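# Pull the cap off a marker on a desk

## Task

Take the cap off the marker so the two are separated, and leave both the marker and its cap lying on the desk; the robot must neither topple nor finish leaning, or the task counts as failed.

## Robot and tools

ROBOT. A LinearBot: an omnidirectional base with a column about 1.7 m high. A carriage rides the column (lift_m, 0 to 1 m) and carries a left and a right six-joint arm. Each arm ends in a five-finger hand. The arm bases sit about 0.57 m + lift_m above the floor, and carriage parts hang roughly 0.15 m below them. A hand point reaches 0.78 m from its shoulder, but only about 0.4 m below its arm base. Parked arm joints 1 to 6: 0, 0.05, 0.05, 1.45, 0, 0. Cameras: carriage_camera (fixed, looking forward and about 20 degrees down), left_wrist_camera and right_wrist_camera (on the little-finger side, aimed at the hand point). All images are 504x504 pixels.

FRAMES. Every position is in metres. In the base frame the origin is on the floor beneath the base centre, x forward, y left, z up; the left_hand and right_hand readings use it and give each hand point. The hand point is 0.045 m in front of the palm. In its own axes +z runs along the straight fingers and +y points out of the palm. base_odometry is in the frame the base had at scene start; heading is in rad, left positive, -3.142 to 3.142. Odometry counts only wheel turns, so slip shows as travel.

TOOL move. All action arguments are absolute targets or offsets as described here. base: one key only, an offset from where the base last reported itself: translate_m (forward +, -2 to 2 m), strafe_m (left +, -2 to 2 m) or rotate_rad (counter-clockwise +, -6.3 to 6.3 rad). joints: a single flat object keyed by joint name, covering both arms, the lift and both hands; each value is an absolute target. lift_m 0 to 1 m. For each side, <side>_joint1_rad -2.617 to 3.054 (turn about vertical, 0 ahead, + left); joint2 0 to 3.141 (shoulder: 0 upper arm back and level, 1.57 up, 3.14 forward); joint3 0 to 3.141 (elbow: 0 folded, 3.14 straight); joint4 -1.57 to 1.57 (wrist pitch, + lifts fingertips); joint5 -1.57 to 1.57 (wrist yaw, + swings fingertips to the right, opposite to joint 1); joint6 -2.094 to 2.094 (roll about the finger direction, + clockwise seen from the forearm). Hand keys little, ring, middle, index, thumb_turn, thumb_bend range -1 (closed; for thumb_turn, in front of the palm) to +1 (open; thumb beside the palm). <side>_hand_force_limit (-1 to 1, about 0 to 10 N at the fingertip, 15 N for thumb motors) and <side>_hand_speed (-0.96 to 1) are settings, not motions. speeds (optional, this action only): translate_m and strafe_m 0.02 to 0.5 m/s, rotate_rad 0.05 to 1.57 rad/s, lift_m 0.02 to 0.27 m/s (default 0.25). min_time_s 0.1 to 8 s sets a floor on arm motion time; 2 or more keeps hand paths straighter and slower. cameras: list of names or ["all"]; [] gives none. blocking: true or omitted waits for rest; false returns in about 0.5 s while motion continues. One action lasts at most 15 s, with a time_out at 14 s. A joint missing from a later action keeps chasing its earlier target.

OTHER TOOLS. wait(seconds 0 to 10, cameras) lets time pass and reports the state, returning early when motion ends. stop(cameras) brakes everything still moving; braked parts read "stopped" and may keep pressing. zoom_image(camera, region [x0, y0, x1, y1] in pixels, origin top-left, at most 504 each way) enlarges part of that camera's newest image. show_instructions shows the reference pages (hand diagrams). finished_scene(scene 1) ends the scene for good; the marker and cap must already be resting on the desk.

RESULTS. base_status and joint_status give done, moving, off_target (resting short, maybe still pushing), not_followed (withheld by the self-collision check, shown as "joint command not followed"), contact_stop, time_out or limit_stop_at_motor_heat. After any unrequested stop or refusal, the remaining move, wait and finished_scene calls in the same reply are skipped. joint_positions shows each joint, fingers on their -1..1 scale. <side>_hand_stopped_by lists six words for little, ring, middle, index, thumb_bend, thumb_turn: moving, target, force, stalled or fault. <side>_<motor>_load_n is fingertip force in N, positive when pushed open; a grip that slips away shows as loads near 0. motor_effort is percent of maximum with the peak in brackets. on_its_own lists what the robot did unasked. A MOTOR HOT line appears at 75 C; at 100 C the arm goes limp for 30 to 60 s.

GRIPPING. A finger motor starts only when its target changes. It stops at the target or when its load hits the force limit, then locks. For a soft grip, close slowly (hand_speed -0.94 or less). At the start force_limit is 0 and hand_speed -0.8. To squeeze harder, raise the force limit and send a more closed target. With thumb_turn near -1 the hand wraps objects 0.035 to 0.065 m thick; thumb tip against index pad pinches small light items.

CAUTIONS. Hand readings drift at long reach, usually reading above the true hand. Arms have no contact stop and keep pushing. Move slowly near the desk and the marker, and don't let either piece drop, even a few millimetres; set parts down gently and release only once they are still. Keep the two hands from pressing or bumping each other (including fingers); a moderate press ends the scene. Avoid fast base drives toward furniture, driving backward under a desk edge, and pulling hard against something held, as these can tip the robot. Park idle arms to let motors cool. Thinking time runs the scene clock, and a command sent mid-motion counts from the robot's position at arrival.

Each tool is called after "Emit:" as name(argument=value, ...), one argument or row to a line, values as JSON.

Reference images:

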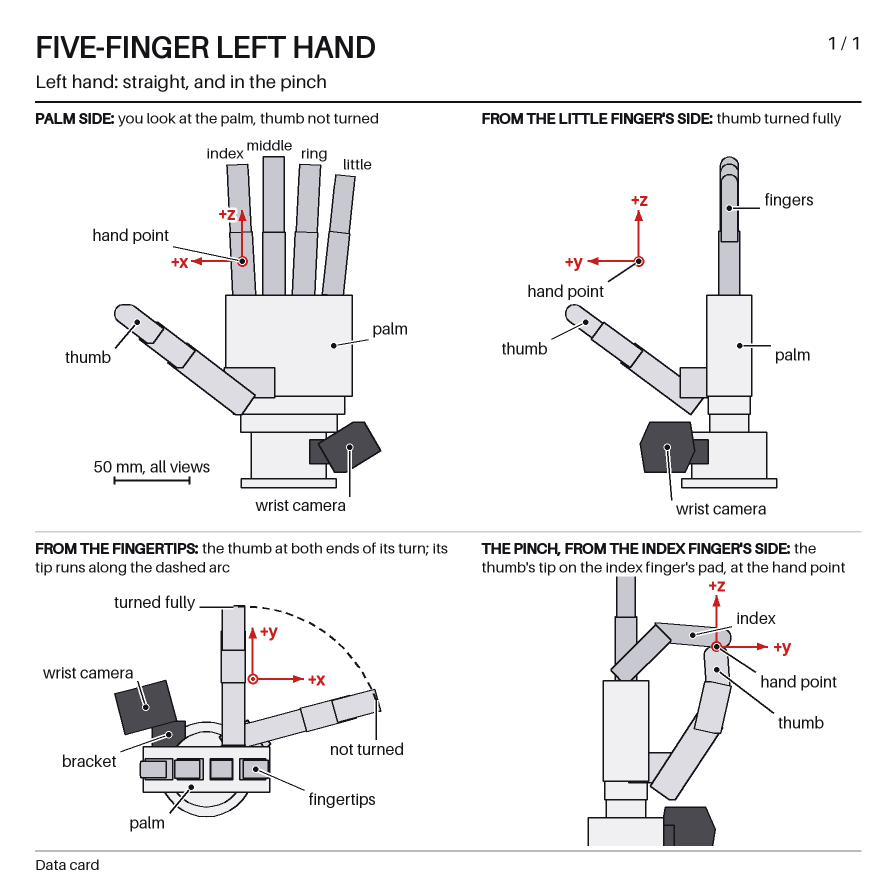

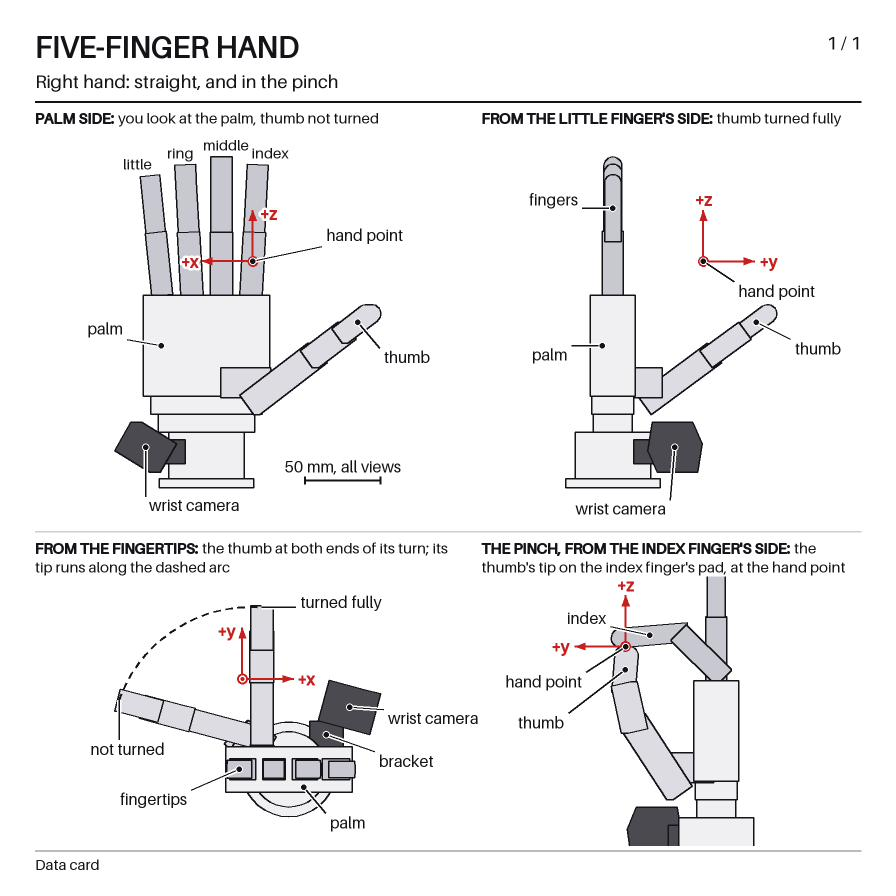

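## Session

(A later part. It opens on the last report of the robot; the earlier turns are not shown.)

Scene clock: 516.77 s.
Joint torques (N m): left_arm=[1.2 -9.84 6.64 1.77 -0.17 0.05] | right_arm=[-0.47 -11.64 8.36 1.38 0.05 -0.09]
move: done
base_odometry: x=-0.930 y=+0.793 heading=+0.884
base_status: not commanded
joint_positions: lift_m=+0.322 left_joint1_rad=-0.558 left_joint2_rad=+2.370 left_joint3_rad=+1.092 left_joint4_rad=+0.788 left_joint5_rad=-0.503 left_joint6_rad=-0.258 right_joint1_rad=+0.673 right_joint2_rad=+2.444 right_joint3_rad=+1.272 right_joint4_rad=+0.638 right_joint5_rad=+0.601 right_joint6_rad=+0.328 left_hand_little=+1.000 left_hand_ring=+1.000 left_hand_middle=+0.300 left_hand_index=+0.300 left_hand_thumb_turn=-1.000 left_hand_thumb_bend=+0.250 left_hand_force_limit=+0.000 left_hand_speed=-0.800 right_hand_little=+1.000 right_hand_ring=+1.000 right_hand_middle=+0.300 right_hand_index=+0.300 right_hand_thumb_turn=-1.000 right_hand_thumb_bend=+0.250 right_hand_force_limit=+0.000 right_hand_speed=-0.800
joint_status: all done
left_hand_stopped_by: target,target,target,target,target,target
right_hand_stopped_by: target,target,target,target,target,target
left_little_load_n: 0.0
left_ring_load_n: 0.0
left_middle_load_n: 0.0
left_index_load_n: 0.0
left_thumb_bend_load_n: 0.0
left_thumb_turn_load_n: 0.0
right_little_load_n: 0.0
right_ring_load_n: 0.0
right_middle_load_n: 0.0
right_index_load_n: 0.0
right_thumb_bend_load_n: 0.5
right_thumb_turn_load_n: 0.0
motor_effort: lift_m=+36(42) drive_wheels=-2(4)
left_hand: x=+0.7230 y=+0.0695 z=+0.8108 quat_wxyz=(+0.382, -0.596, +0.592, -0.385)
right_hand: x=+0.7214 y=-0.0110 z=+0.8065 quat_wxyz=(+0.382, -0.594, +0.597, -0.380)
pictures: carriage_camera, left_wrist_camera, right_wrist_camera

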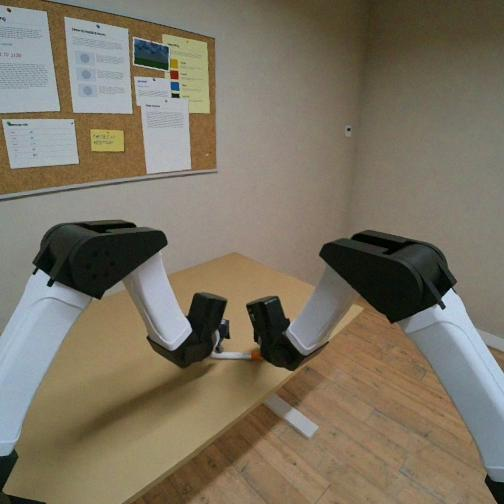

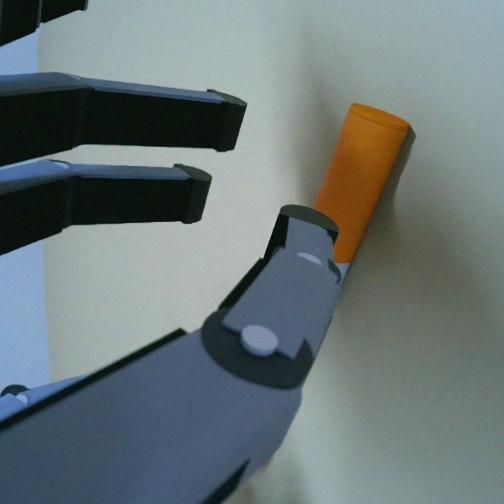

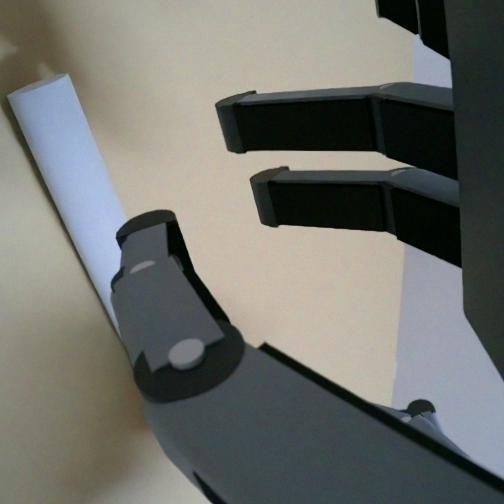

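Emit:
move(
  joints={"lift_m": 0.295},
  speeds={"lift_m": 0.03},
  cameras=["all"],
)

Emit:
zoom_image(
  camera="carriage_camera",
  region=[205, 310, 275, 380],
)

Scene clock: 525.30 s.
Joint torques (N m): left_arm=[1.28 -10.09 6.49 1.8 -0.18 0.05] | right_arm=[-0.53 -11.86 7.94 1.42 0.1 -0.08]
move: done
base_odometry: x=-0.930 y=+0.793 heading=+0.884
base_status: not commanded
joint_positions: lift_m=+0.295 left_joint1_rad=-0.558 left_joint2_rad=+2.372 left_joint3_rad=+1.094 left_joint4_rad=+0.785 left_joint5_rad=-0.501 left_joint6_rad=-0.258 right_joint1_rad=+0.673 right_joint2_rad=+2.447 right_joint3_rad=+1.275 right_joint4_rad=+0.634 right_joint5_rad=+0.600 right_joint6_rad=+0.328 left_hand_little=+1.000 left_hand_ring=+1.000 left_hand_middle=+0.300 left_hand_index=+0.300 left_hand_thumb_turn=-1.000 left_hand_thumb_bend=+0.250 left_hand_force_limit=+0.000 left_hand_speed=-0.800 right_hand_little=+1.000 right_hand_ring=+1.000 right_hand_middle=+0.300 right_hand_index=+0.300 right_hand_thumb_turn=-1.000 right_hand_thumb_bend=+0.250 right_hand_force_limit=+0.000 right_hand_speed=-0.800
joint_status: all done
left_hand_stopped_by: target,target,target,target,target,target
right_hand_stopped_by: target,target,target,target,target,target
left_little_load_n: 0.0
left_ring_load_n: 0.0
left_middle_load_n: 0.0
left_index_load_n: 0.0
left_thumb_bend_load_n: 0.0
left_thumb_turn_load_n: 0.0
right_little_load_n: 0.0
right_ring_load_n: 0.0
right_middle_load_n: 0.0
right_index_load_n: 0.0
right_thumb_bend_load_n: 0.0
right_thumb_turn_load_n: 0.0
motor_effort: lift_m=+32(34) drive_wheels=-2(3)
left_hand: x=+0.7225 y=+0.0695 z=+0.7825 quat_wxyz=(+0.381, -0.596, +0.594, -0.383)
right_hand: x=+0.7210 y=-0.0110 z=+0.7783 quat_wxyz=(+0.380, -0.596, +0.597, -0.379)
pictures: carriage_camera, left_wrist_camera, right_wrist_camera

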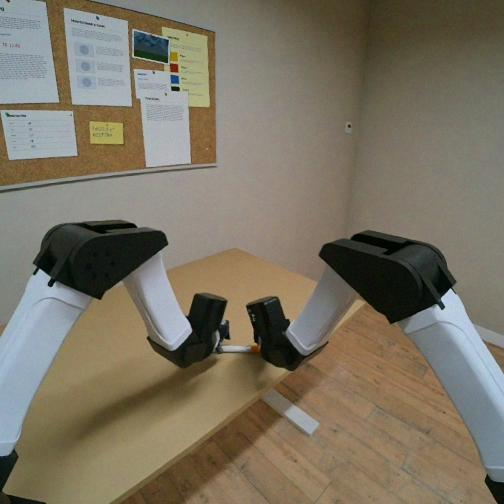

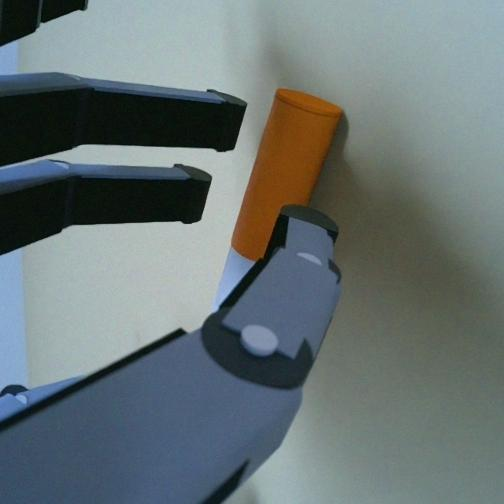

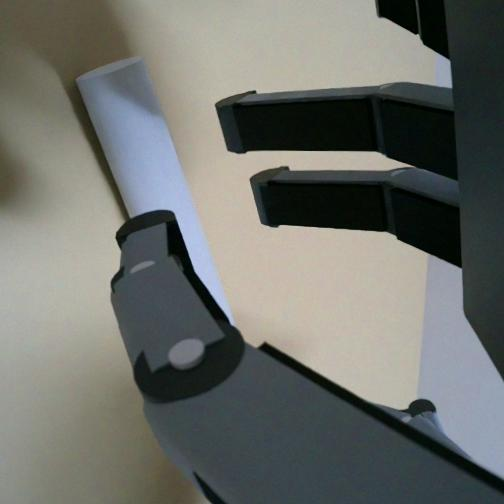

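Scaled by 7.200 from the camera's image (finer frame: 720x720).

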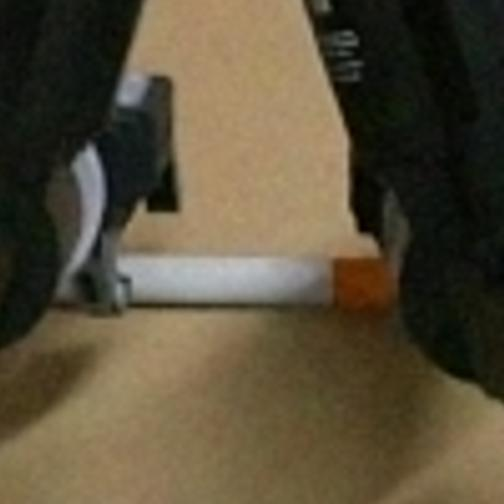

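Emit:
move(
  joints={"left_hand_force_limit": -0.5, "right_hand_force_limit": -0.5, "left_hand_speed": -0.94, "right_hand_speed": -0.94, "left_hand_index": 0.05, "left_hand_middle": 0.05, "right_hand_index": 0.05, "right_hand_middle": 0.05},
  cameras=["all"],
)

Emit:
zoom_image(
  camera="carriage_camera",
  region=[205, 310, 275, 380],
)

Scene clock: 534.23 s.
Joint torques (N m): left_arm=[1.18 -10.09 6.43 1.79 -0.19 0.05] | right_arm=[-0.4 -11.89 7.88 1.45 0.11 -0.12]
move: done
base_odometry: x=-0.930 y=+0.793 heading=+0.884
base_status: not commanded
joint_positions: lift_m=+0.295 left_joint1_rad=-0.558 left_joint2_rad=+2.372 left_joint3_rad=+1.094 left_joint4_rad=+0.785 left_joint5_rad=-0.501 left_joint6_rad=-0.258 right_joint1_rad=+0.673 right_joint2_rad=+2.447 right_joint3_rad=+1.275 right_joint4_rad=+0.634 right_joint5_rad=+0.600 right_joint6_rad=+0.328 left_hand_little=+1.000 left_hand_ring=+1.000 left_hand_middle=+0.050 left_hand_index=+0.050 left_hand_thumb_turn=-1.000 left_hand_thumb_bend=+0.250 left_hand_force_limit=-0.500 left_hand_speed=-0.940 right_hand_little=+1.000 right_hand_ring=+1.000 right_hand_middle=+0.050 right_hand_index=+0.050 right_hand_thumb_turn=-1.000 right_hand_thumb_bend=+0.250 right_hand_force_limit=-0.500 right_hand_speed=-0.940
joint_status: all done
left_hand_stopped_by: target,target,target,target,target,target
right_hand_stopped_by: target,target,target,target,target,target
left_little_load_n: 0.0
left_ring_load_n: 0.0
left_middle_load_n: 0.0
left_index_load_n: 0.0
left_thumb_bend_load_n: 0.0
left_thumb_turn_load_n: 0.0
right_little_load_n: 0.0
right_ring_load_n: 0.0
right_middle_load_n: 0.0
right_index_load_n: 0.0
right_thumb_bend_load_n: 0.0
right_thumb_turn_load_n: 0.0
motor_effort: lift_m=+32(33) drive_wheels=-2(3)
left_hand: x=+0.7225 y=+0.0695 z=+0.7825 quat_wxyz=(+0.381, -0.596, +0.594, -0.383)
right_hand: x=+0.7210 y=-0.0110 z=+0.7783 quat_wxyz=(+0.380, -0.596, +0.597, -0.379)
pictures: carriage_camera, left_wrist_camera, right_wrist_camera

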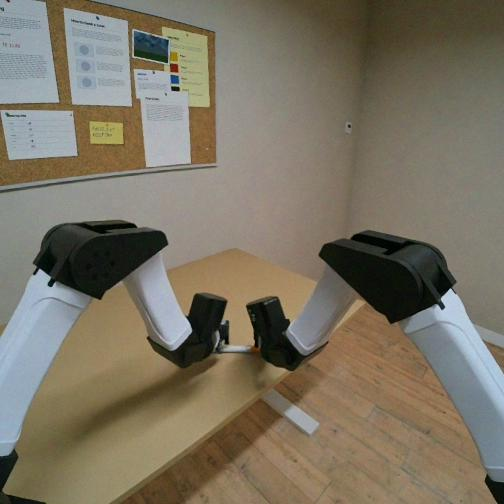

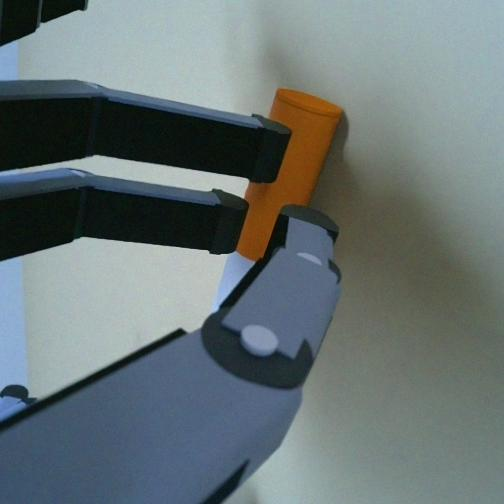

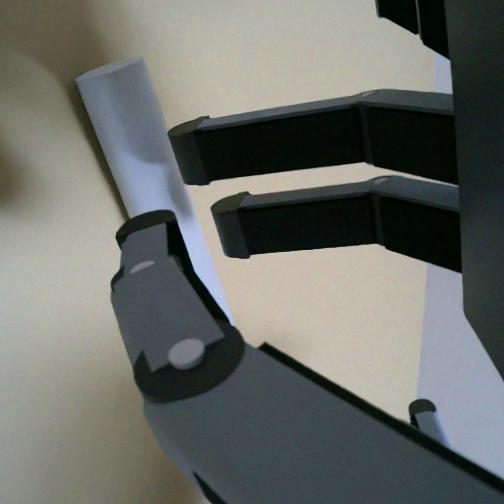

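Scaled by 7.200 from the camera's image (finer frame: 720x720).

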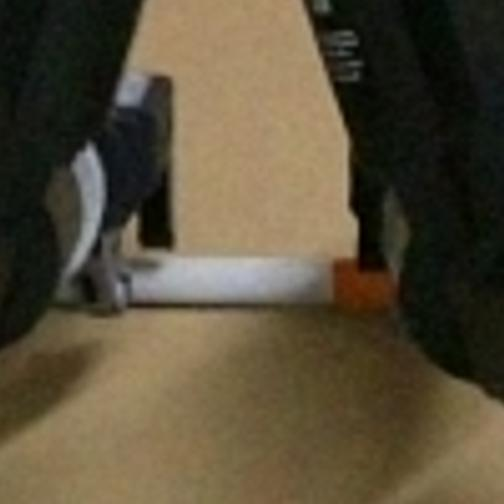

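Emit:
move(
  joints={"left_hand_index": 0.3, "left_hand_middle": 0.3, "right_hand_index": 0.3, "right_hand_middle": 0.3, "left_hand_speed": -0.8, "right_hand_speed": -0.8},
)

Emit:
move(
  joints={"lift_m": 0.283},
  speeds={"lift_m": 0.02},
  cameras=["all"],
)

Emit:
zoom_image(
  camera="carriage_camera",
  region=[205, 310, 275, 380],
)

Scene clock: 551.13 s.
Joint torques (N m): left_arm=[1.17 -10.06 6.48 1.79 -0.19 0.04] | right_arm=[-0.65 -11.71 8.09 1.41 0.08 -0.15]
Motor temperatures (°C): left_arm=[25 42 39 41 24 27] | right_arm=[26 55 41 46 26 26]
move: done
base_odometry: x=-0.930 y=+0.793 heading=+0.884
base_status: not commanded
joint_positions: lift_m=+0.295 left_joint1_rad=-0.558 left_joint2_rad=+2.372 left_joint3_rad=+1.094 left_joint4_rad=+0.785 left_joint5_rad=-0.501 left_joint6_rad=-0.258 right_joint1_rad=+0.673 right_joint2_rad=+2.447 right_joint3_rad=+1.275 right_joint4_rad=+0.634 right_joint5_rad=+0.600 right_joint6_rad=+0.328 left_hand_little=+1.000 left_hand_ring=+1.000 left_hand_middle=+0.300 left_hand_index=+0.300 left_hand_thumb_turn=-1.000 left_hand_thumb_bend=+0.250 left_hand_force_limit=-0.500 left_hand_speed=-0.800 right_hand_little=+1.000 right_hand_ring=+1.000 right_hand_middle=+0.300 right_hand_index=+0.300 right_hand_thumb_turn=-1.000 right_hand_thumb_bend=+0.250 right_hand_force_limit=-0.500 right_hand_speed=-0.800
joint_status: all done
left_hand_stopped_by: target,target,target,target,target,target
right_hand_stopped_by: target,target,target,target,target,target
left_little_load_n: 0.0
left_ring_load_n: 0.0
left_middle_load_n: 0.0
left_index_load_n: 0.0
left_thumb_bend_load_n: 0.0
left_thumb_turn_load_n: 0.0
right_little_load_n: 0.0
right_ring_load_n: 0.0
right_middle_load_n: 0.0
right_index_load_n: 0.0
right_thumb_bend_load_n: 0.0
right_thumb_turn_load_n: 0.0
motor_effort: lift_m=+30(33) drive_wheels=-3(3)
left_hand: x=+0.7225 y=+0.0695 z=+0.7825 quat_wxyz=(+0.381, -0.596, +0.594, -0.383)
right_hand: x=+0.7210 y=-0.0110 z=+0.7783 quat_wxyz=(+0.380, -0.596, +0.597, -0.379)
pictures: none

Scene clock: 552.00 s.
Joint torques (N m): left_arm=[1.2 -10.17 6.28 1.8 -0.19 0.04] | right_arm=[-0.5 -11.92 7.28 1.37 0.15 -0.13]
Motor temperatures (°C): left_arm=[25 42 39 41 24 27] | right_arm=[26 55 41 46 26 26]
move: done
base_odometry: x=-0.930 y=+0.793 heading=+0.884
base_status: not commanded
joint_positions: lift_m=+0.283 left_joint1_rad=-0.558 left_joint2_rad=+2.373 left_joint3_rad=+1.095 left_joint4_rad=+0.783 left_joint5_rad=-0.501 left_joint6_rad=-0.258 right_joint1_rad=+0.672 right_joint2_rad=+2.447 right_joint3_rad=+1.279 right_joint4_rad=+0.634 right_joint5_rad=+0.600 right_joint6_rad=+0.328 left_hand_little=+1.000 left_hand_ring=+1.000 left_hand_middle=+0.300 left_hand_index=+0.300 left_hand_thumb_turn=-1.000 left_hand_thumb_bend=+0.250 left_hand_force_limit=-0.500 left_hand_speed=-0.800 right_hand_little=+1.000 right_hand_ring=+1.000 right_hand_middle=+0.300 right_hand_index=+0.300 right_hand_thumb_turn=-1.000 right_hand_thumb_bend=+0.250 right_hand_force_limit=-0.500 right_hand_speed=-0.800
joint_status: all done
left_hand_stopped_by: target,target,target,target,target,target
right_hand_stopped_by: target,target,target,target,target,target
left_little_load_n: 0.0
left_ring_load_n: 0.0
left_middle_load_n: 0.0
left_index_load_n: 0.0
left_thumb_bend_load_n: 0.0
left_thumb_turn_load_n: 0.0
right_little_load_n: -0.5
right_ring_load_n: -0.5
right_middle_load_n: -0.5
right_index_load_n: 0.0
right_thumb_bend_load_n: 0.0
right_thumb_turn_load_n: 0.0
motor_effort: lift_m=+31(34) drive_wheels=-2(3)
left_hand: x=+0.7225 y=+0.0694 z=+0.7702 quat_wxyz=(+0.381, -0.596, +0.594, -0.383)
right_hand: x=+0.7223 y=-0.0104 z=+0.7675 quat_wxyz=(+0.382, -0.595, +0.597, -0.380)
pictures: carriage_camera, left_wrist_camera, right_wrist_camera

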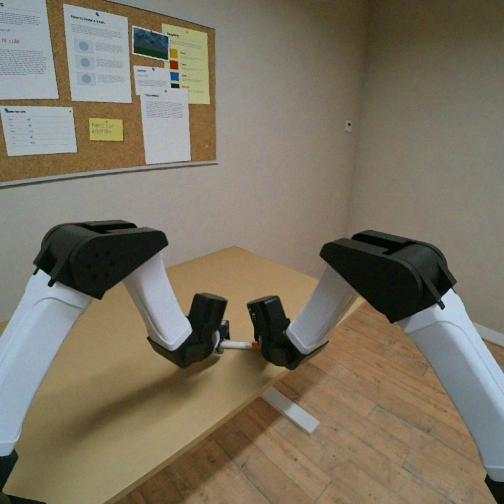

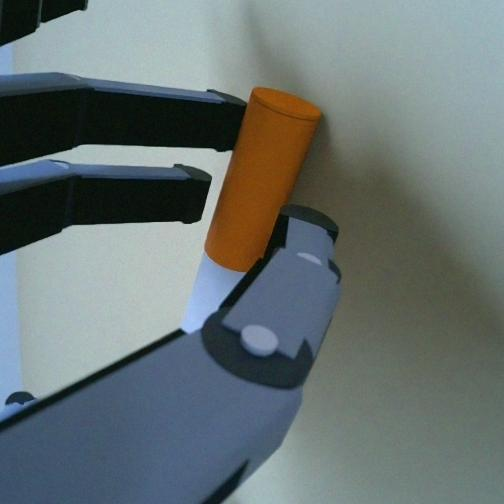

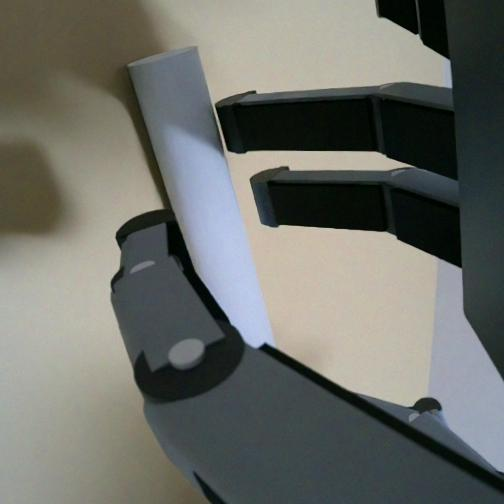

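Scaled by 7.200 from the camera's image (finer frame: 720x720).

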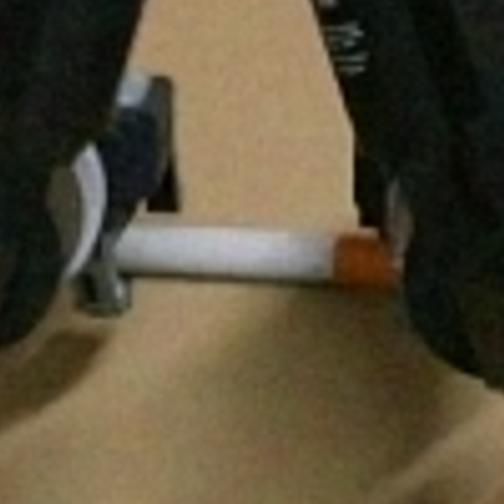

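Emit:
move(
  joints={"lift_m": 0.310},
  speeds={"lift_m": 0.1},
)

Emit:
move(
  joints={"left_joint1_rad": -0.512, "left_joint2_rad": 2.455, "left_joint3_rad": 1.247, "left_joint4_rad": 0.712, "left_joint5_rad": -0.457, "left_joint6_rad": -0.231, "right_joint1_rad": 0.633, "right_joint2_rad": 2.530, "right_joint3_rad": 1.398, "right_joint4_rad": 0.580, "right_joint5_rad": 0.557, "right_joint6_rad": 0.291},
  min_time_s=2,
  cameras=["all"],
)

Emit:
zoom_image(
  camera="carriage_camera",
  region=[205, 310, 275, 380],
)

Scene clock: 574.03 s.
Joint torques (N m): left_arm=[1.22 -10.73 6.02 1.82 -0.21 0.04] | right_arm=[-0.36 -12.55 7.16 1.45 0.11 -0.12]
Motor temperatures (°C): left_arm=[25 42 39 41 24 27] | right_arm=[26 55 41 46 26 26]
move: done
base_odometry: x=-0.930 y=+0.793 heading=+0.884
base_status: not commanded
joint_positions: lift_m=+0.310 left_joint1_rad=-0.558 left_joint2_rad=+2.379 left_joint3_rad=+1.100 left_joint4_rad=+0.781 left_joint5_rad=-0.500 left_joint6_rad=-0.258 right_joint1_rad=+0.672 right_joint2_rad=+2.454 right_joint3_rad=+1.281 right_joint4_rad=+0.630 right_joint5_rad=+0.598 right_joint6_rad=+0.328 left_hand_little=+1.000 left_hand_ring=+1.000 left_hand_middle=+0.300 left_hand_index=+0.300 left_hand_thumb_turn=-1.000 left_hand_thumb_bend=+0.250 left_hand_force_limit=-0.500 left_hand_speed=-0.800 right_hand_little=+1.000 right_hand_ring=+1.000 right_hand_middle=+0.300 right_hand_index=+0.300 right_hand_thumb_turn=-1.000 right_hand_thumb_bend=+0.250 right_hand_force_limit=-0.500 right_hand_speed=-0.800
joint_status: all done
left_hand_stopped_by: target,target,target,target,target,target
right_hand_stopped_by: target,target,target,target,target,target
left_little_load_n: 0.0
left_ring_load_n: 0.0
left_middle_load_n: 0.0
left_index_load_n: 0.0
left_thumb_bend_load_n: 0.0
left_thumb_turn_load_n: 0.0
right_little_load_n: 0.0
right_ring_load_n: 0.0
right_middle_load_n: 0.0
right_index_load_n: 0.0
right_thumb_bend_load_n: 0.0
right_thumb_turn_load_n: 0.0
motor_effort: lift_m=+35(42) drive_wheels=+2(3)
left_hand: x=+0.7225 y=+0.0692 z=+0.7947 quat_wxyz=(+0.380, -0.596, +0.595, -0.382)
right_hand: x=+0.7215 y=-0.0110 z=+0.7906 quat_wxyz=(+0.378, -0.597, +0.597, -0.379)
pictures: none

Scene clock: 576.33 s.
Joint torques (N m): left_arm=[1.2 -10.51 7.06 1.79 -0.16 0.06] | right_arm=[-0.39 -12.04 8.54 1.43 0.09 -0.18]
Motor temperatures (°C): left_arm=[25 42 39 41 24 27] | right_arm=[26 55 42 46 26 26]
move: done
base_odometry: x=-0.930 y=+0.793 heading=+0.884
base_status: not commanded
joint_positions: lift_m=+0.310 left_joint1_rad=-0.520 left_joint2_rad=+2.441 left_joint3_rad=+1.229 left_joint4_rad=+0.724 left_joint5_rad=-0.468 left_joint6_rad=-0.238 right_joint1_rad=+0.638 right_joint2_rad=+2.498 right_joint3_rad=+1.380 right_joint4_rad=+0.597 right_joint5_rad=+0.572 right_joint6_rad=+0.304 left_hand_little=+1.000 left_hand_ring=+1.000 left_hand_middle=+0.300 left_hand_index=+0.300 left_hand_thumb_turn=-1.000 left_hand_thumb_bend=+0.250 left_hand_force_limit=-0.500 left_hand_speed=-0.800 right_hand_little=+1.000 right_hand_ring=+1.000 right_hand_middle=+0.300 right_hand_index=+0.300 right_hand_thumb_turn=-1.000 right_hand_thumb_bend=+0.250 right_hand_force_limit=-0.500 right_hand_speed=-0.800
joint_status: all done
left_hand_stopped_by: target,target,target,target,target,target
right_hand_stopped_by: target,target,target,target,target,target
left_little_load_n: 0.0
left_ring_load_n: 0.0
left_middle_load_n: 0.0
left_index_load_n: 0.0
left_thumb_bend_load_n: 0.0
left_thumb_turn_load_n: 0.0
right_little_load_n: 0.0
right_ring_load_n: 0.0
right_middle_load_n: 0.0
right_index_load_n: 0.0
right_thumb_bend_load_n: 0.0
right_thumb_turn_load_n: 0.0
motor_effort: lift_m=+35(37) drive_wheels=-3(3)
left_hand: x=+0.7526 y=+0.0699 z=+0.7922 quat_wxyz=(+0.381, -0.596, +0.595, -0.382)
right_hand: x=+0.7466 y=-0.0112 z=+0.7925 quat_wxyz=(+0.381, -0.595, +0.596, -0.381)
pictures: carriage_camera, left_wrist_camera, right_wrist_camera

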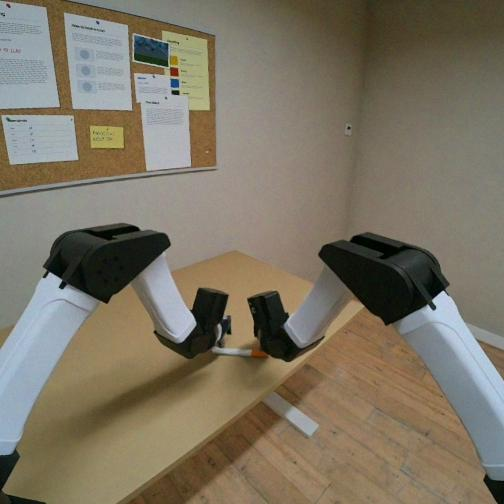

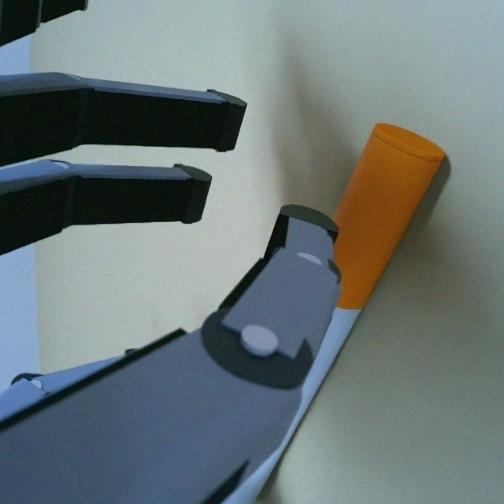

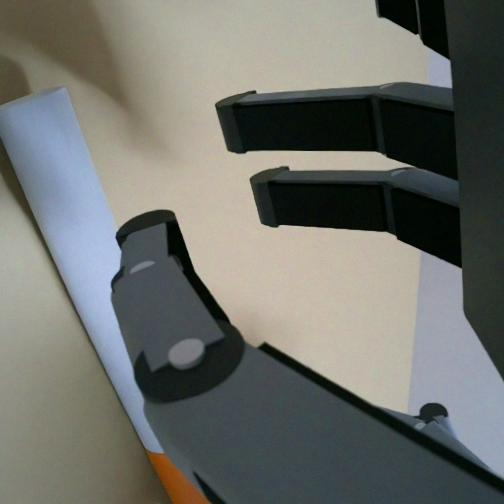

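Scaled by 7.200 from the camera's image (finer frame: 720x720).

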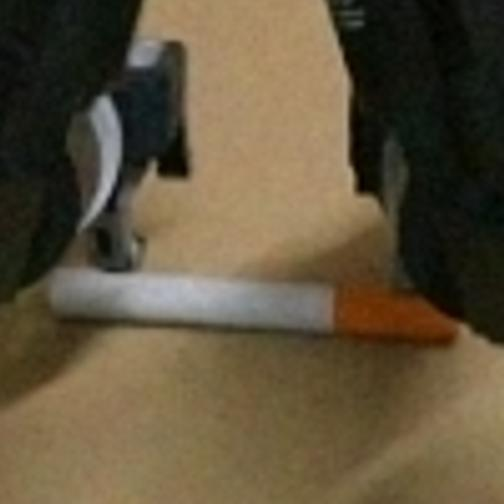

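Emit:
move(
  joints={"lift_m": 0.281},
  speeds={"lift_m": 0.03},
  cameras=["all"],
)

Emit:
zoom_image(
  camera="carriage_camera",
  region=[205, 310, 275, 380],
)

Scene clock: 585.57 s.
Joint torques (N m): left_arm=[1.17 -10.82 6.75 1.79 -0.18 0.04] | right_arm=[-0.51 -12.18 8.75 1.45 0.11 -0.13]
Motor temperatures (°C): left_arm=[25 42 39 41 24 27] | right_arm=[26 55 42 45 26 26]
move: done
base_odometry: x=-0.930 y=+0.793 heading=+0.884
base_status: not commanded
joint_positions: lift_m=+0.281 left_joint1_rad=-0.520 left_joint2_rad=+2.444 left_joint3_rad=+1.230 left_joint4_rad=+0.720 left_joint5_rad=-0.467 left_joint6_rad=-0.237 right_joint1_rad=+0.638 right_joint2_rad=+2.501 right_joint3_rad=+1.382 right_joint4_rad=+0.593 right_joint5_rad=+0.571 right_joint6_rad=+0.304 left_hand_little=+1.000 left_hand_ring=+1.000 left_hand_middle=+0.300 left_hand_index=+0.300 left_hand_thumb_turn=-1.000 left_hand_thumb_bend=+0.250 left_hand_force_limit=-0.500 left_hand_speed=-0.800 right_hand_little=+1.000 right_hand_ring=+1.000 right_hand_middle=+0.300 right_hand_index=+0.300 right_hand_thumb_turn=-1.000 right_hand_thumb_bend=+0.250 right_hand_force_limit=-0.500 right_hand_speed=-0.800
joint_status: all done
left_hand_stopped_by: target,target,target,target,target,target
right_hand_stopped_by: target,target,target,target,target,target
left_little_load_n: 0.0
left_ring_load_n: 0.0
left_middle_load_n: 0.0
left_index_load_n: 0.0
left_thumb_bend_load_n: 0.0
left_thumb_turn_load_n: 0.0
right_little_load_n: 0.0
right_ring_load_n: 0.0
right_middle_load_n: 0.0
right_index_load_n: 0.0
right_thumb_bend_load_n: 0.0
right_thumb_turn_load_n: 0.0
motor_effort: lift_m=+30(33) drive_wheels=-2(3)
left_hand: x=+0.7520 y=+0.0700 z=+0.7617 quat_wxyz=(+0.380, -0.596, +0.597, -0.380)
right_hand: x=+0.7461 y=-0.0113 z=+0.7622 quat_wxyz=(+0.380, -0.596, +0.596, -0.380)
pictures: carriage_camera, left_wrist_camera, right_wrist_camera

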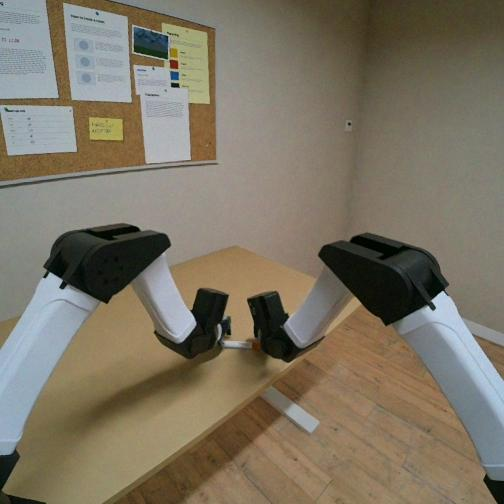

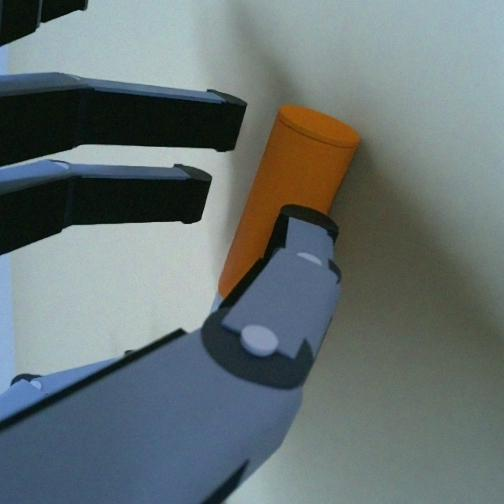

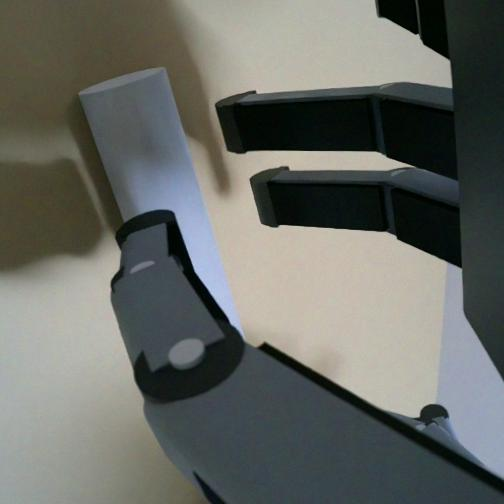

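Scaled by 7.200 from the camera's image (finer frame: 720x720).

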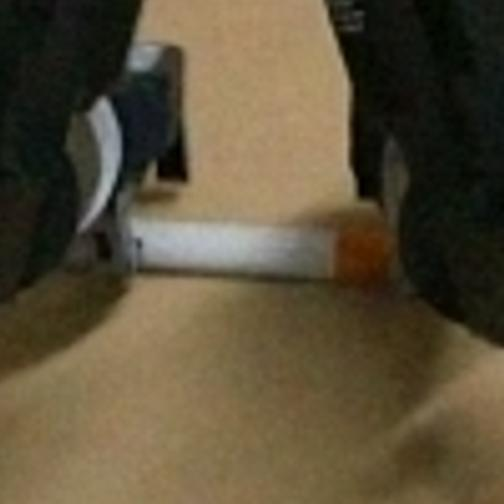

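Emit:
move(
  joints={"left_hand_force_limit": -0.5, "right_hand_force_limit": -0.5, "left_hand_speed": -0.94, "right_hand_speed": -0.94, "left_hand_index": 0.1, "left_hand_middle": 0.1, "right_hand_index": 0.1, "right_hand_middle": 0.1},
  cameras=["all"],
)

Emit:
zoom_image(
  camera="carriage_camera",
  region=[205, 310, 275, 380],
)

Scene clock: 595.03 s.
Joint torques (N m): left_arm=[1.21 -10.76 6.89 1.81 -0.17 0.05] | right_arm=[-0.43 -12.31 8.17 1.39 0.06 -0.13]
Motor temperatures (°C): left_arm=[25 42 39 41 24 27] | right_arm=[26 56 42 45 26 26]
move: done
base_odometry: x=-0.930 y=+0.793 heading=+0.884
base_status: not commanded
joint_positions: lift_m=+0.281 left_joint1_rad=-0.520 left_joint2_rad=+2.444 left_joint3_rad=+1.230 left_joint4_rad=+0.720 left_joint5_rad=-0.467 left_joint6_rad=-0.237 right_joint1_rad=+0.638 right_joint2_rad=+2.501 right_joint3_rad=+1.382 right_joint4_rad=+0.593 right_joint5_rad=+0.571 right_joint6_rad=+0.304 left_hand_little=+1.000 left_hand_ring=+1.000 left_hand_middle=+0.100 left_hand_index=+0.100 left_hand_thumb_turn=-1.000 left_hand_thumb_bend=+0.250 left_hand_force_limit=-0.500 left_hand_speed=-0.940 right_hand_little=+1.000 right_hand_ring=+1.000 right_hand_middle=+0.100 right_hand_index=+0.100 right_hand_thumb_turn=-1.000 right_hand_thumb_bend=+0.250 right_hand_force_limit=-0.500 right_hand_speed=-0.940
joint_status: all done
left_hand_stopped_by: target,target,target,target,target,target
right_hand_stopped_by: target,target,target,target,target,target
left_little_load_n: -0.5
left_ring_load_n: 0.0
left_middle_load_n: 0.5
left_index_load_n: 0.0
left_thumb_bend_load_n: 0.0
left_thumb_turn_load_n: 0.0
right_little_load_n: 0.0
right_ring_load_n: 0.0
right_middle_load_n: 0.0
right_index_load_n: 0.0
right_thumb_bend_load_n: 0.0
right_thumb_turn_load_n: 0.0
motor_effort: lift_m=+32(33) drive_wheels=-2(3)
left_hand: x=+0.7520 y=+0.0700 z=+0.7617 quat_wxyz=(+0.380, -0.596, +0.597, -0.380)
right_hand: x=+0.7461 y=-0.0113 z=+0.7622 quat_wxyz=(+0.380, -0.596, +0.596, -0.380)
pictures: carriage_camera, left_wrist_camera, right_wrist_camera

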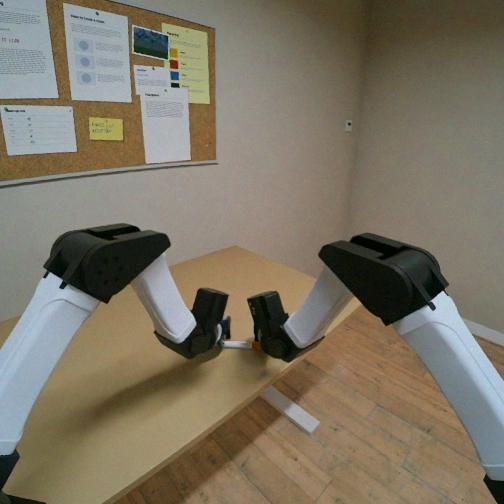

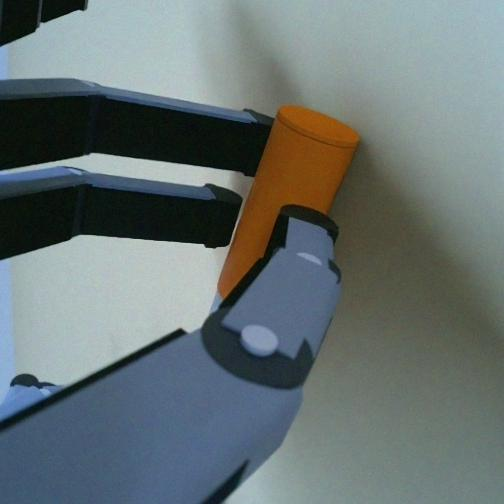

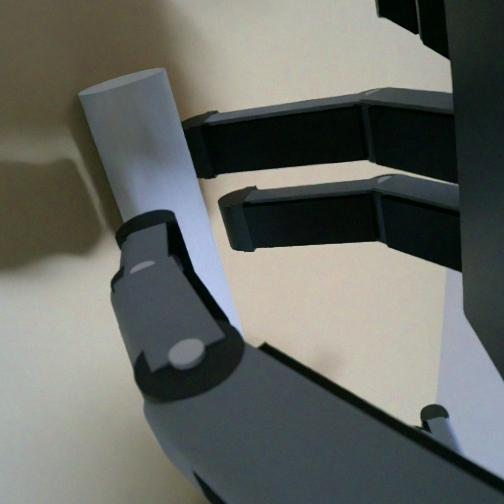

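Scaled by 7.200 from the camera's image (finer frame: 720x720).

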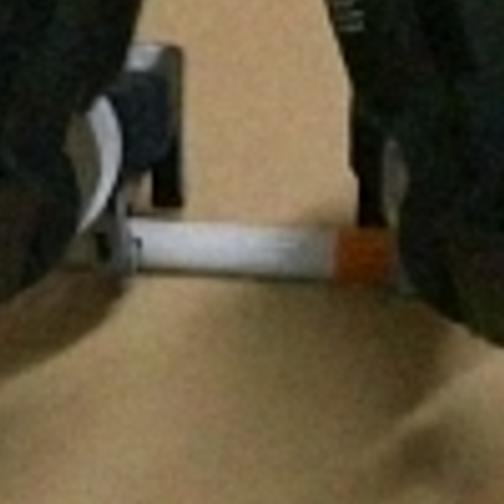

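Emit:
move(
  joints={"left_hand_index": -0.2, "left_hand_middle": -0.2, "right_hand_index": -0.2, "right_hand_middle": -0.2},
  cameras=["all"],
)

Emit:
zoom_image(
  camera="carriage_camera",
  region=[205, 310, 275, 380],
)

Scene clock: 601.33 s.
Joint torques (N m): left_arm=[1.21 -10.74 6.89 1.8 -0.19 0.04] | right_arm=[-0.29 -12.33 7.71 1.41 0.12 -0.15]
Motor temperatures (°C): left_arm=[25 43 39 41 24 27] | right_arm=[26 57 42 45 26 26]
move: off_target
base_odometry: x=-0.930 y=+0.793 heading=+0.884
base_status: not commanded
joint_positions: lift_m=+0.281 left_joint1_rad=-0.520 left_joint2_rad=+2.444 left_joint3_rad=+1.230 left_joint4_rad=+0.720 left_joint5_rad=-0.465 left_joint6_rad=-0.236 right_joint1_rad=+0.636 right_joint2_rad=+2.501 right_joint3_rad=+1.386 right_joint4_rad=+0.597 right_joint5_rad=+0.571 right_joint6_rad=+0.304 left_hand_little=+1.000 left_hand_ring=+1.000 left_hand_middle=-0.040 left_hand_index=-0.108 left_hand_thumb_turn=-1.000 left_hand_thumb_bend=+0.251 left_hand_force_limit=-0.500 left_hand_speed=-0.940 right_hand_little=+1.000 right_hand_ring=+1.000 right_hand_middle=-0.063 right_hand_index=-0.200 right_hand_thumb_turn=-1.000 right_hand_thumb_bend=+0.250 right_hand_force_limit=-0.500 right_hand_speed=-0.940
joint_status: left_hand_middle off_target (ended at -0.040, target -0.200); left_hand_index off_target (ended at -0.108, target -0.200); right_hand_middle off_target (ended at -0.063, target -0.200); the others done
left_hand_stopped_by: target,target,force,force,target,target
right_hand_stopped_by: target,target,force,target,target,target
left_little_load_n: 0.0
left_ring_load_n: 0.0
left_middle_load_n: 2.0
left_index_load_n: 2.0
left_thumb_bend_load_n: 2.5
left_thumb_turn_load_n: -0.5
right_little_load_n: 0.0
right_ring_load_n: 0.0
right_middle_load_n: 0.0
right_index_load_n: 1.0
right_thumb_bend_load_n: 0.5
right_thumb_turn_load_n: 0.0
motor_effort: lift_m=+31(33) drive_wheels=-3(3)
left_hand: x=+0.7519 y=+0.0696 z=+0.7617 quat_wxyz=(+0.379, -0.596, +0.597, -0.380)
right_hand: x=+0.7487 y=-0.0111 z=+0.7647 quat_wxyz=(+0.383, -0.593, +0.597, -0.381)
pictures: carriage_camera, left_wrist_camera, right_wrist_camera

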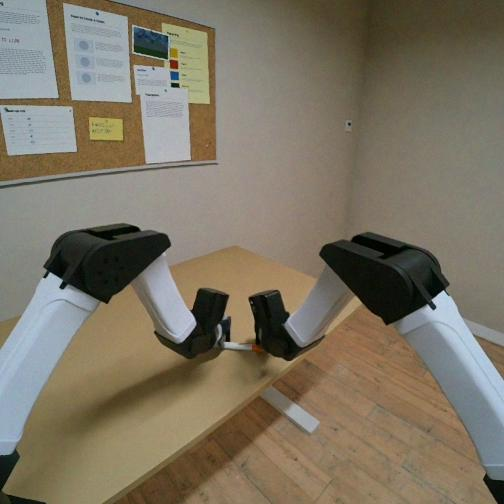

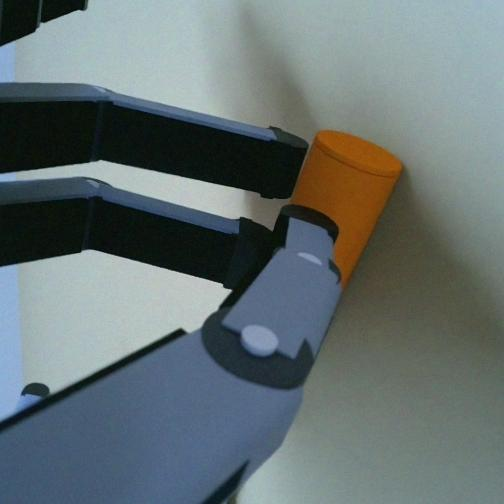

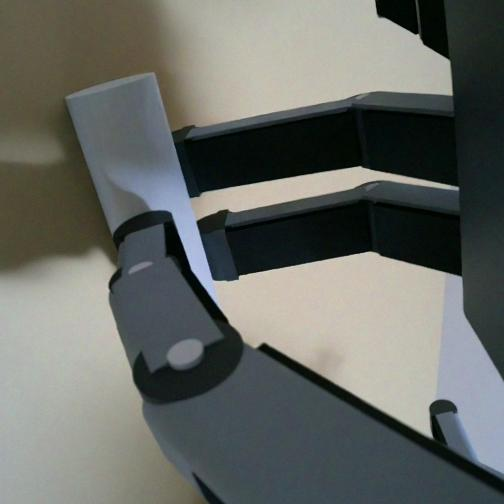

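Scaled by 7.200 from the camera's image (finer frame: 720x720).

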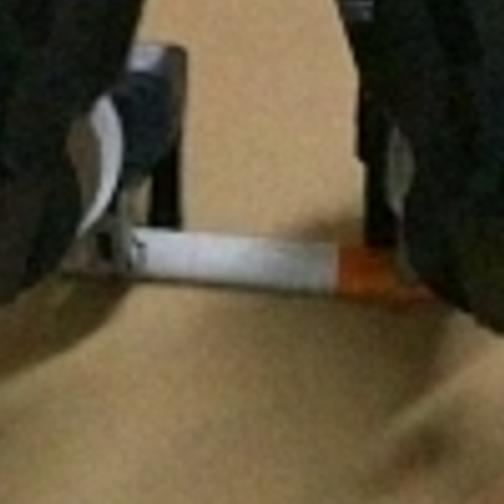

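Emit:
move(
  joints={"right_hand_index": 0.15, "right_hand_middle": 0.15, "right_hand_speed": -0.85},
)

Emit:
move(
  joints={"right_joint1_rad": 0.653, "right_joint2_rad": 2.484, "right_joint3_rad": 1.345, "right_joint4_rad": 0.618, "right_joint5_rad": 0.586, "right_joint6_rad": 0.314},
  min_time_s=1.5,
  cameras=["all"],
)

Emit:
zoom_image(
  camera="carriage_camera",
  region=[205, 310, 275, 380],
)

Scene clock: 624.57 s.
Joint torques (N m): left_arm=[1.2 -10.76 6.87 1.81 -0.19 0.04] | right_arm=[-0.29 -12.22 7.97 1.45 0.11 -0.12]
Motor temperatures (°C): left_arm=[25 44 38 41 24 27] | right_arm=[26 59 42 45 26 26]
move: done
base_odometry: x=-0.930 y=+0.793 heading=+0.884
base_status: not commanded
joint_positions: lift_m=+0.281 left_joint1_rad=-0.520 left_joint2_rad=+2.444 left_joint3_rad=+1.230 left_joint4_rad=+0.720 left_joint5_rad=-0.465 left_joint6_rad=-0.236 right_joint1_rad=+0.636 right_joint2_rad=+2.501 right_joint3_rad=+1.386 right_joint4_rad=+0.597 right_joint5_rad=+0.571 right_joint6_rad=+0.304 left_hand_little=+1.000 left_hand_ring=+1.000 left_hand_middle=-0.040 left_hand_index=-0.108 left_hand_thumb_turn=-1.000 left_hand_thumb_bend=+0.251 left_hand_force_limit=-0.500 left_hand_speed=-0.940 right_hand_little=+1.000 right_hand_ring=+1.000 right_hand_middle=+0.150 right_hand_index=+0.150 right_hand_thumb_turn=-1.000 right_hand_thumb_bend=+0.250 right_hand_force_limit=-0.500 right_hand_speed=-0.850
joint_status: all done
left_hand_stopped_by: target,target,force,force,target,target
right_hand_stopped_by: target,target,target,target,target,target
left_little_load_n: 0.0
left_ring_load_n: 0.0
left_middle_load_n: 1.5
left_index_load_n: 2.5
left_thumb_bend_load_n: 2.0
left_thumb_turn_load_n: 0.5
right_little_load_n: 0.0
right_ring_load_n: -0.5
right_middle_load_n: 0.0
right_index_load_n: 0.0
right_thumb_bend_load_n: 0.0
right_thumb_turn_load_n: 0.0
motor_effort: lift_m=+29(33) drive_wheels=-3(3)
left_hand: x=+0.7519 y=+0.0696 z=+0.7617 quat_wxyz=(+0.379, -0.596, +0.597, -0.380)
right_hand: x=+0.7487 y=-0.0111 z=+0.7647 quat_wxyz=(+0.383, -0.593, +0.597, -0.381)
pictures: none

Scene clock: 626.37 s.
Joint torques (N m): left_arm=[1.17 -10.74 6.87 1.8 -0.2 0.04] | right_arm=[0.49 -16.4 5.87 1.64 0.32 0.09]
Motor temperatures (°C): left_arm=[25 44 38 41 24 27] | right_arm=[26 59 42 45 26 26]
move: done
base_odometry: x=-0.930 y=+0.793 heading=+0.884
base_status: not commanded
joint_positions: lift_m=+0.281 left_joint1_rad=-0.520 left_joint2_rad=+2.444 left_joint3_rad=+1.230 left_joint4_rad=+0.720 left_joint5_rad=-0.465 left_joint6_rad=-0.236 right_joint1_rad=+0.648 right_joint2_rad=+2.501 right_joint3_rad=+1.354 right_joint4_rad=+0.610 right_joint5_rad=+0.573 right_joint6_rad=+0.304 left_hand_little=+1.000 left_hand_ring=+1.000 left_hand_middle=-0.040 left_hand_index=-0.108 left_hand_thumb_turn=-1.000 left_hand_thumb_bend=+0.251 left_hand_force_limit=-0.500 left_hand_speed=-0.940 right_hand_little=+1.000 right_hand_ring=+1.000 right_hand_middle=+0.150 right_hand_index=+0.150 right_hand_thumb_turn=-1.000 right_hand_thumb_bend=+0.250 right_hand_force_limit=-0.500 right_hand_speed=-0.850
joint_status: all done
left_hand_stopped_by: target,target,force,force,target,target
right_hand_stopped_by: target,target,target,target,target,target
left_little_load_n: 0.0
left_ring_load_n: -0.5
left_middle_load_n: 1.5
left_index_load_n: 2.0
left_thumb_bend_load_n: 2.0
left_thumb_turn_load_n: 0.5
right_little_load_n: 0.0
right_ring_load_n: 0.0
right_middle_load_n: 0.0
right_index_load_n: 0.0
right_thumb_bend_load_n: 0.0
right_thumb_turn_load_n: 0.0
motor_effort: lift_m=+32(33) drive_wheels=-2(3)
left_hand: x=+0.7519 y=+0.0696 z=+0.7617 quat_wxyz=(+0.379, -0.596, +0.597, -0.380)
right_hand: x=+0.7377 y=-0.0113 z=+0.7559 quat_wxyz=(+0.377, -0.601, +0.594, -0.379)
pictures: carriage_camera, left_wrist_camera, right_wrist_camera

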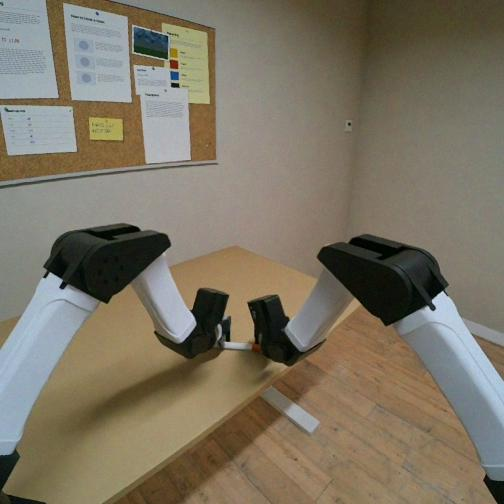

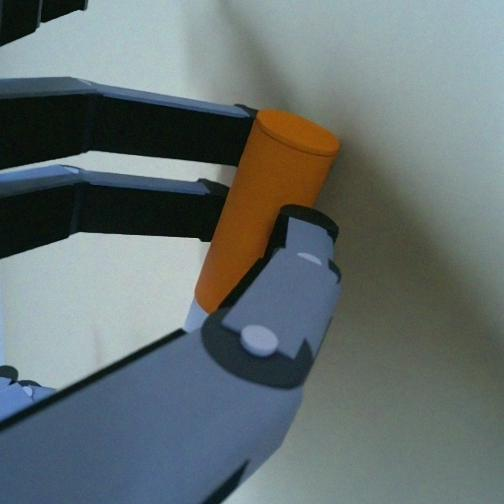

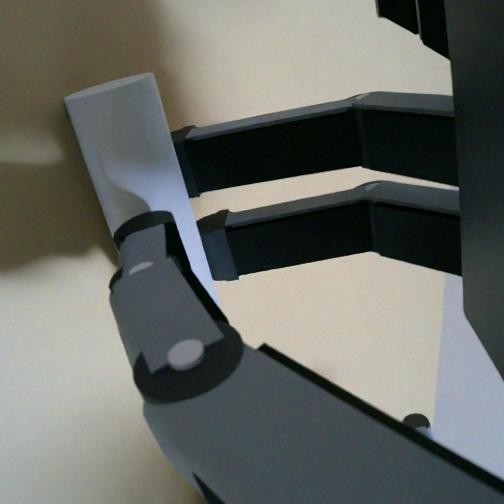

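Scaled by 7.200 from the camera's image (finer frame: 720x720).

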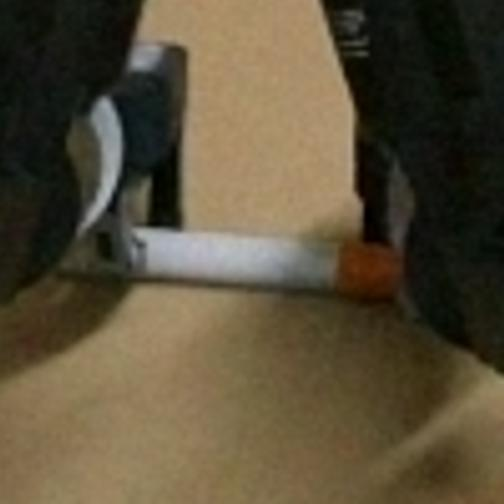

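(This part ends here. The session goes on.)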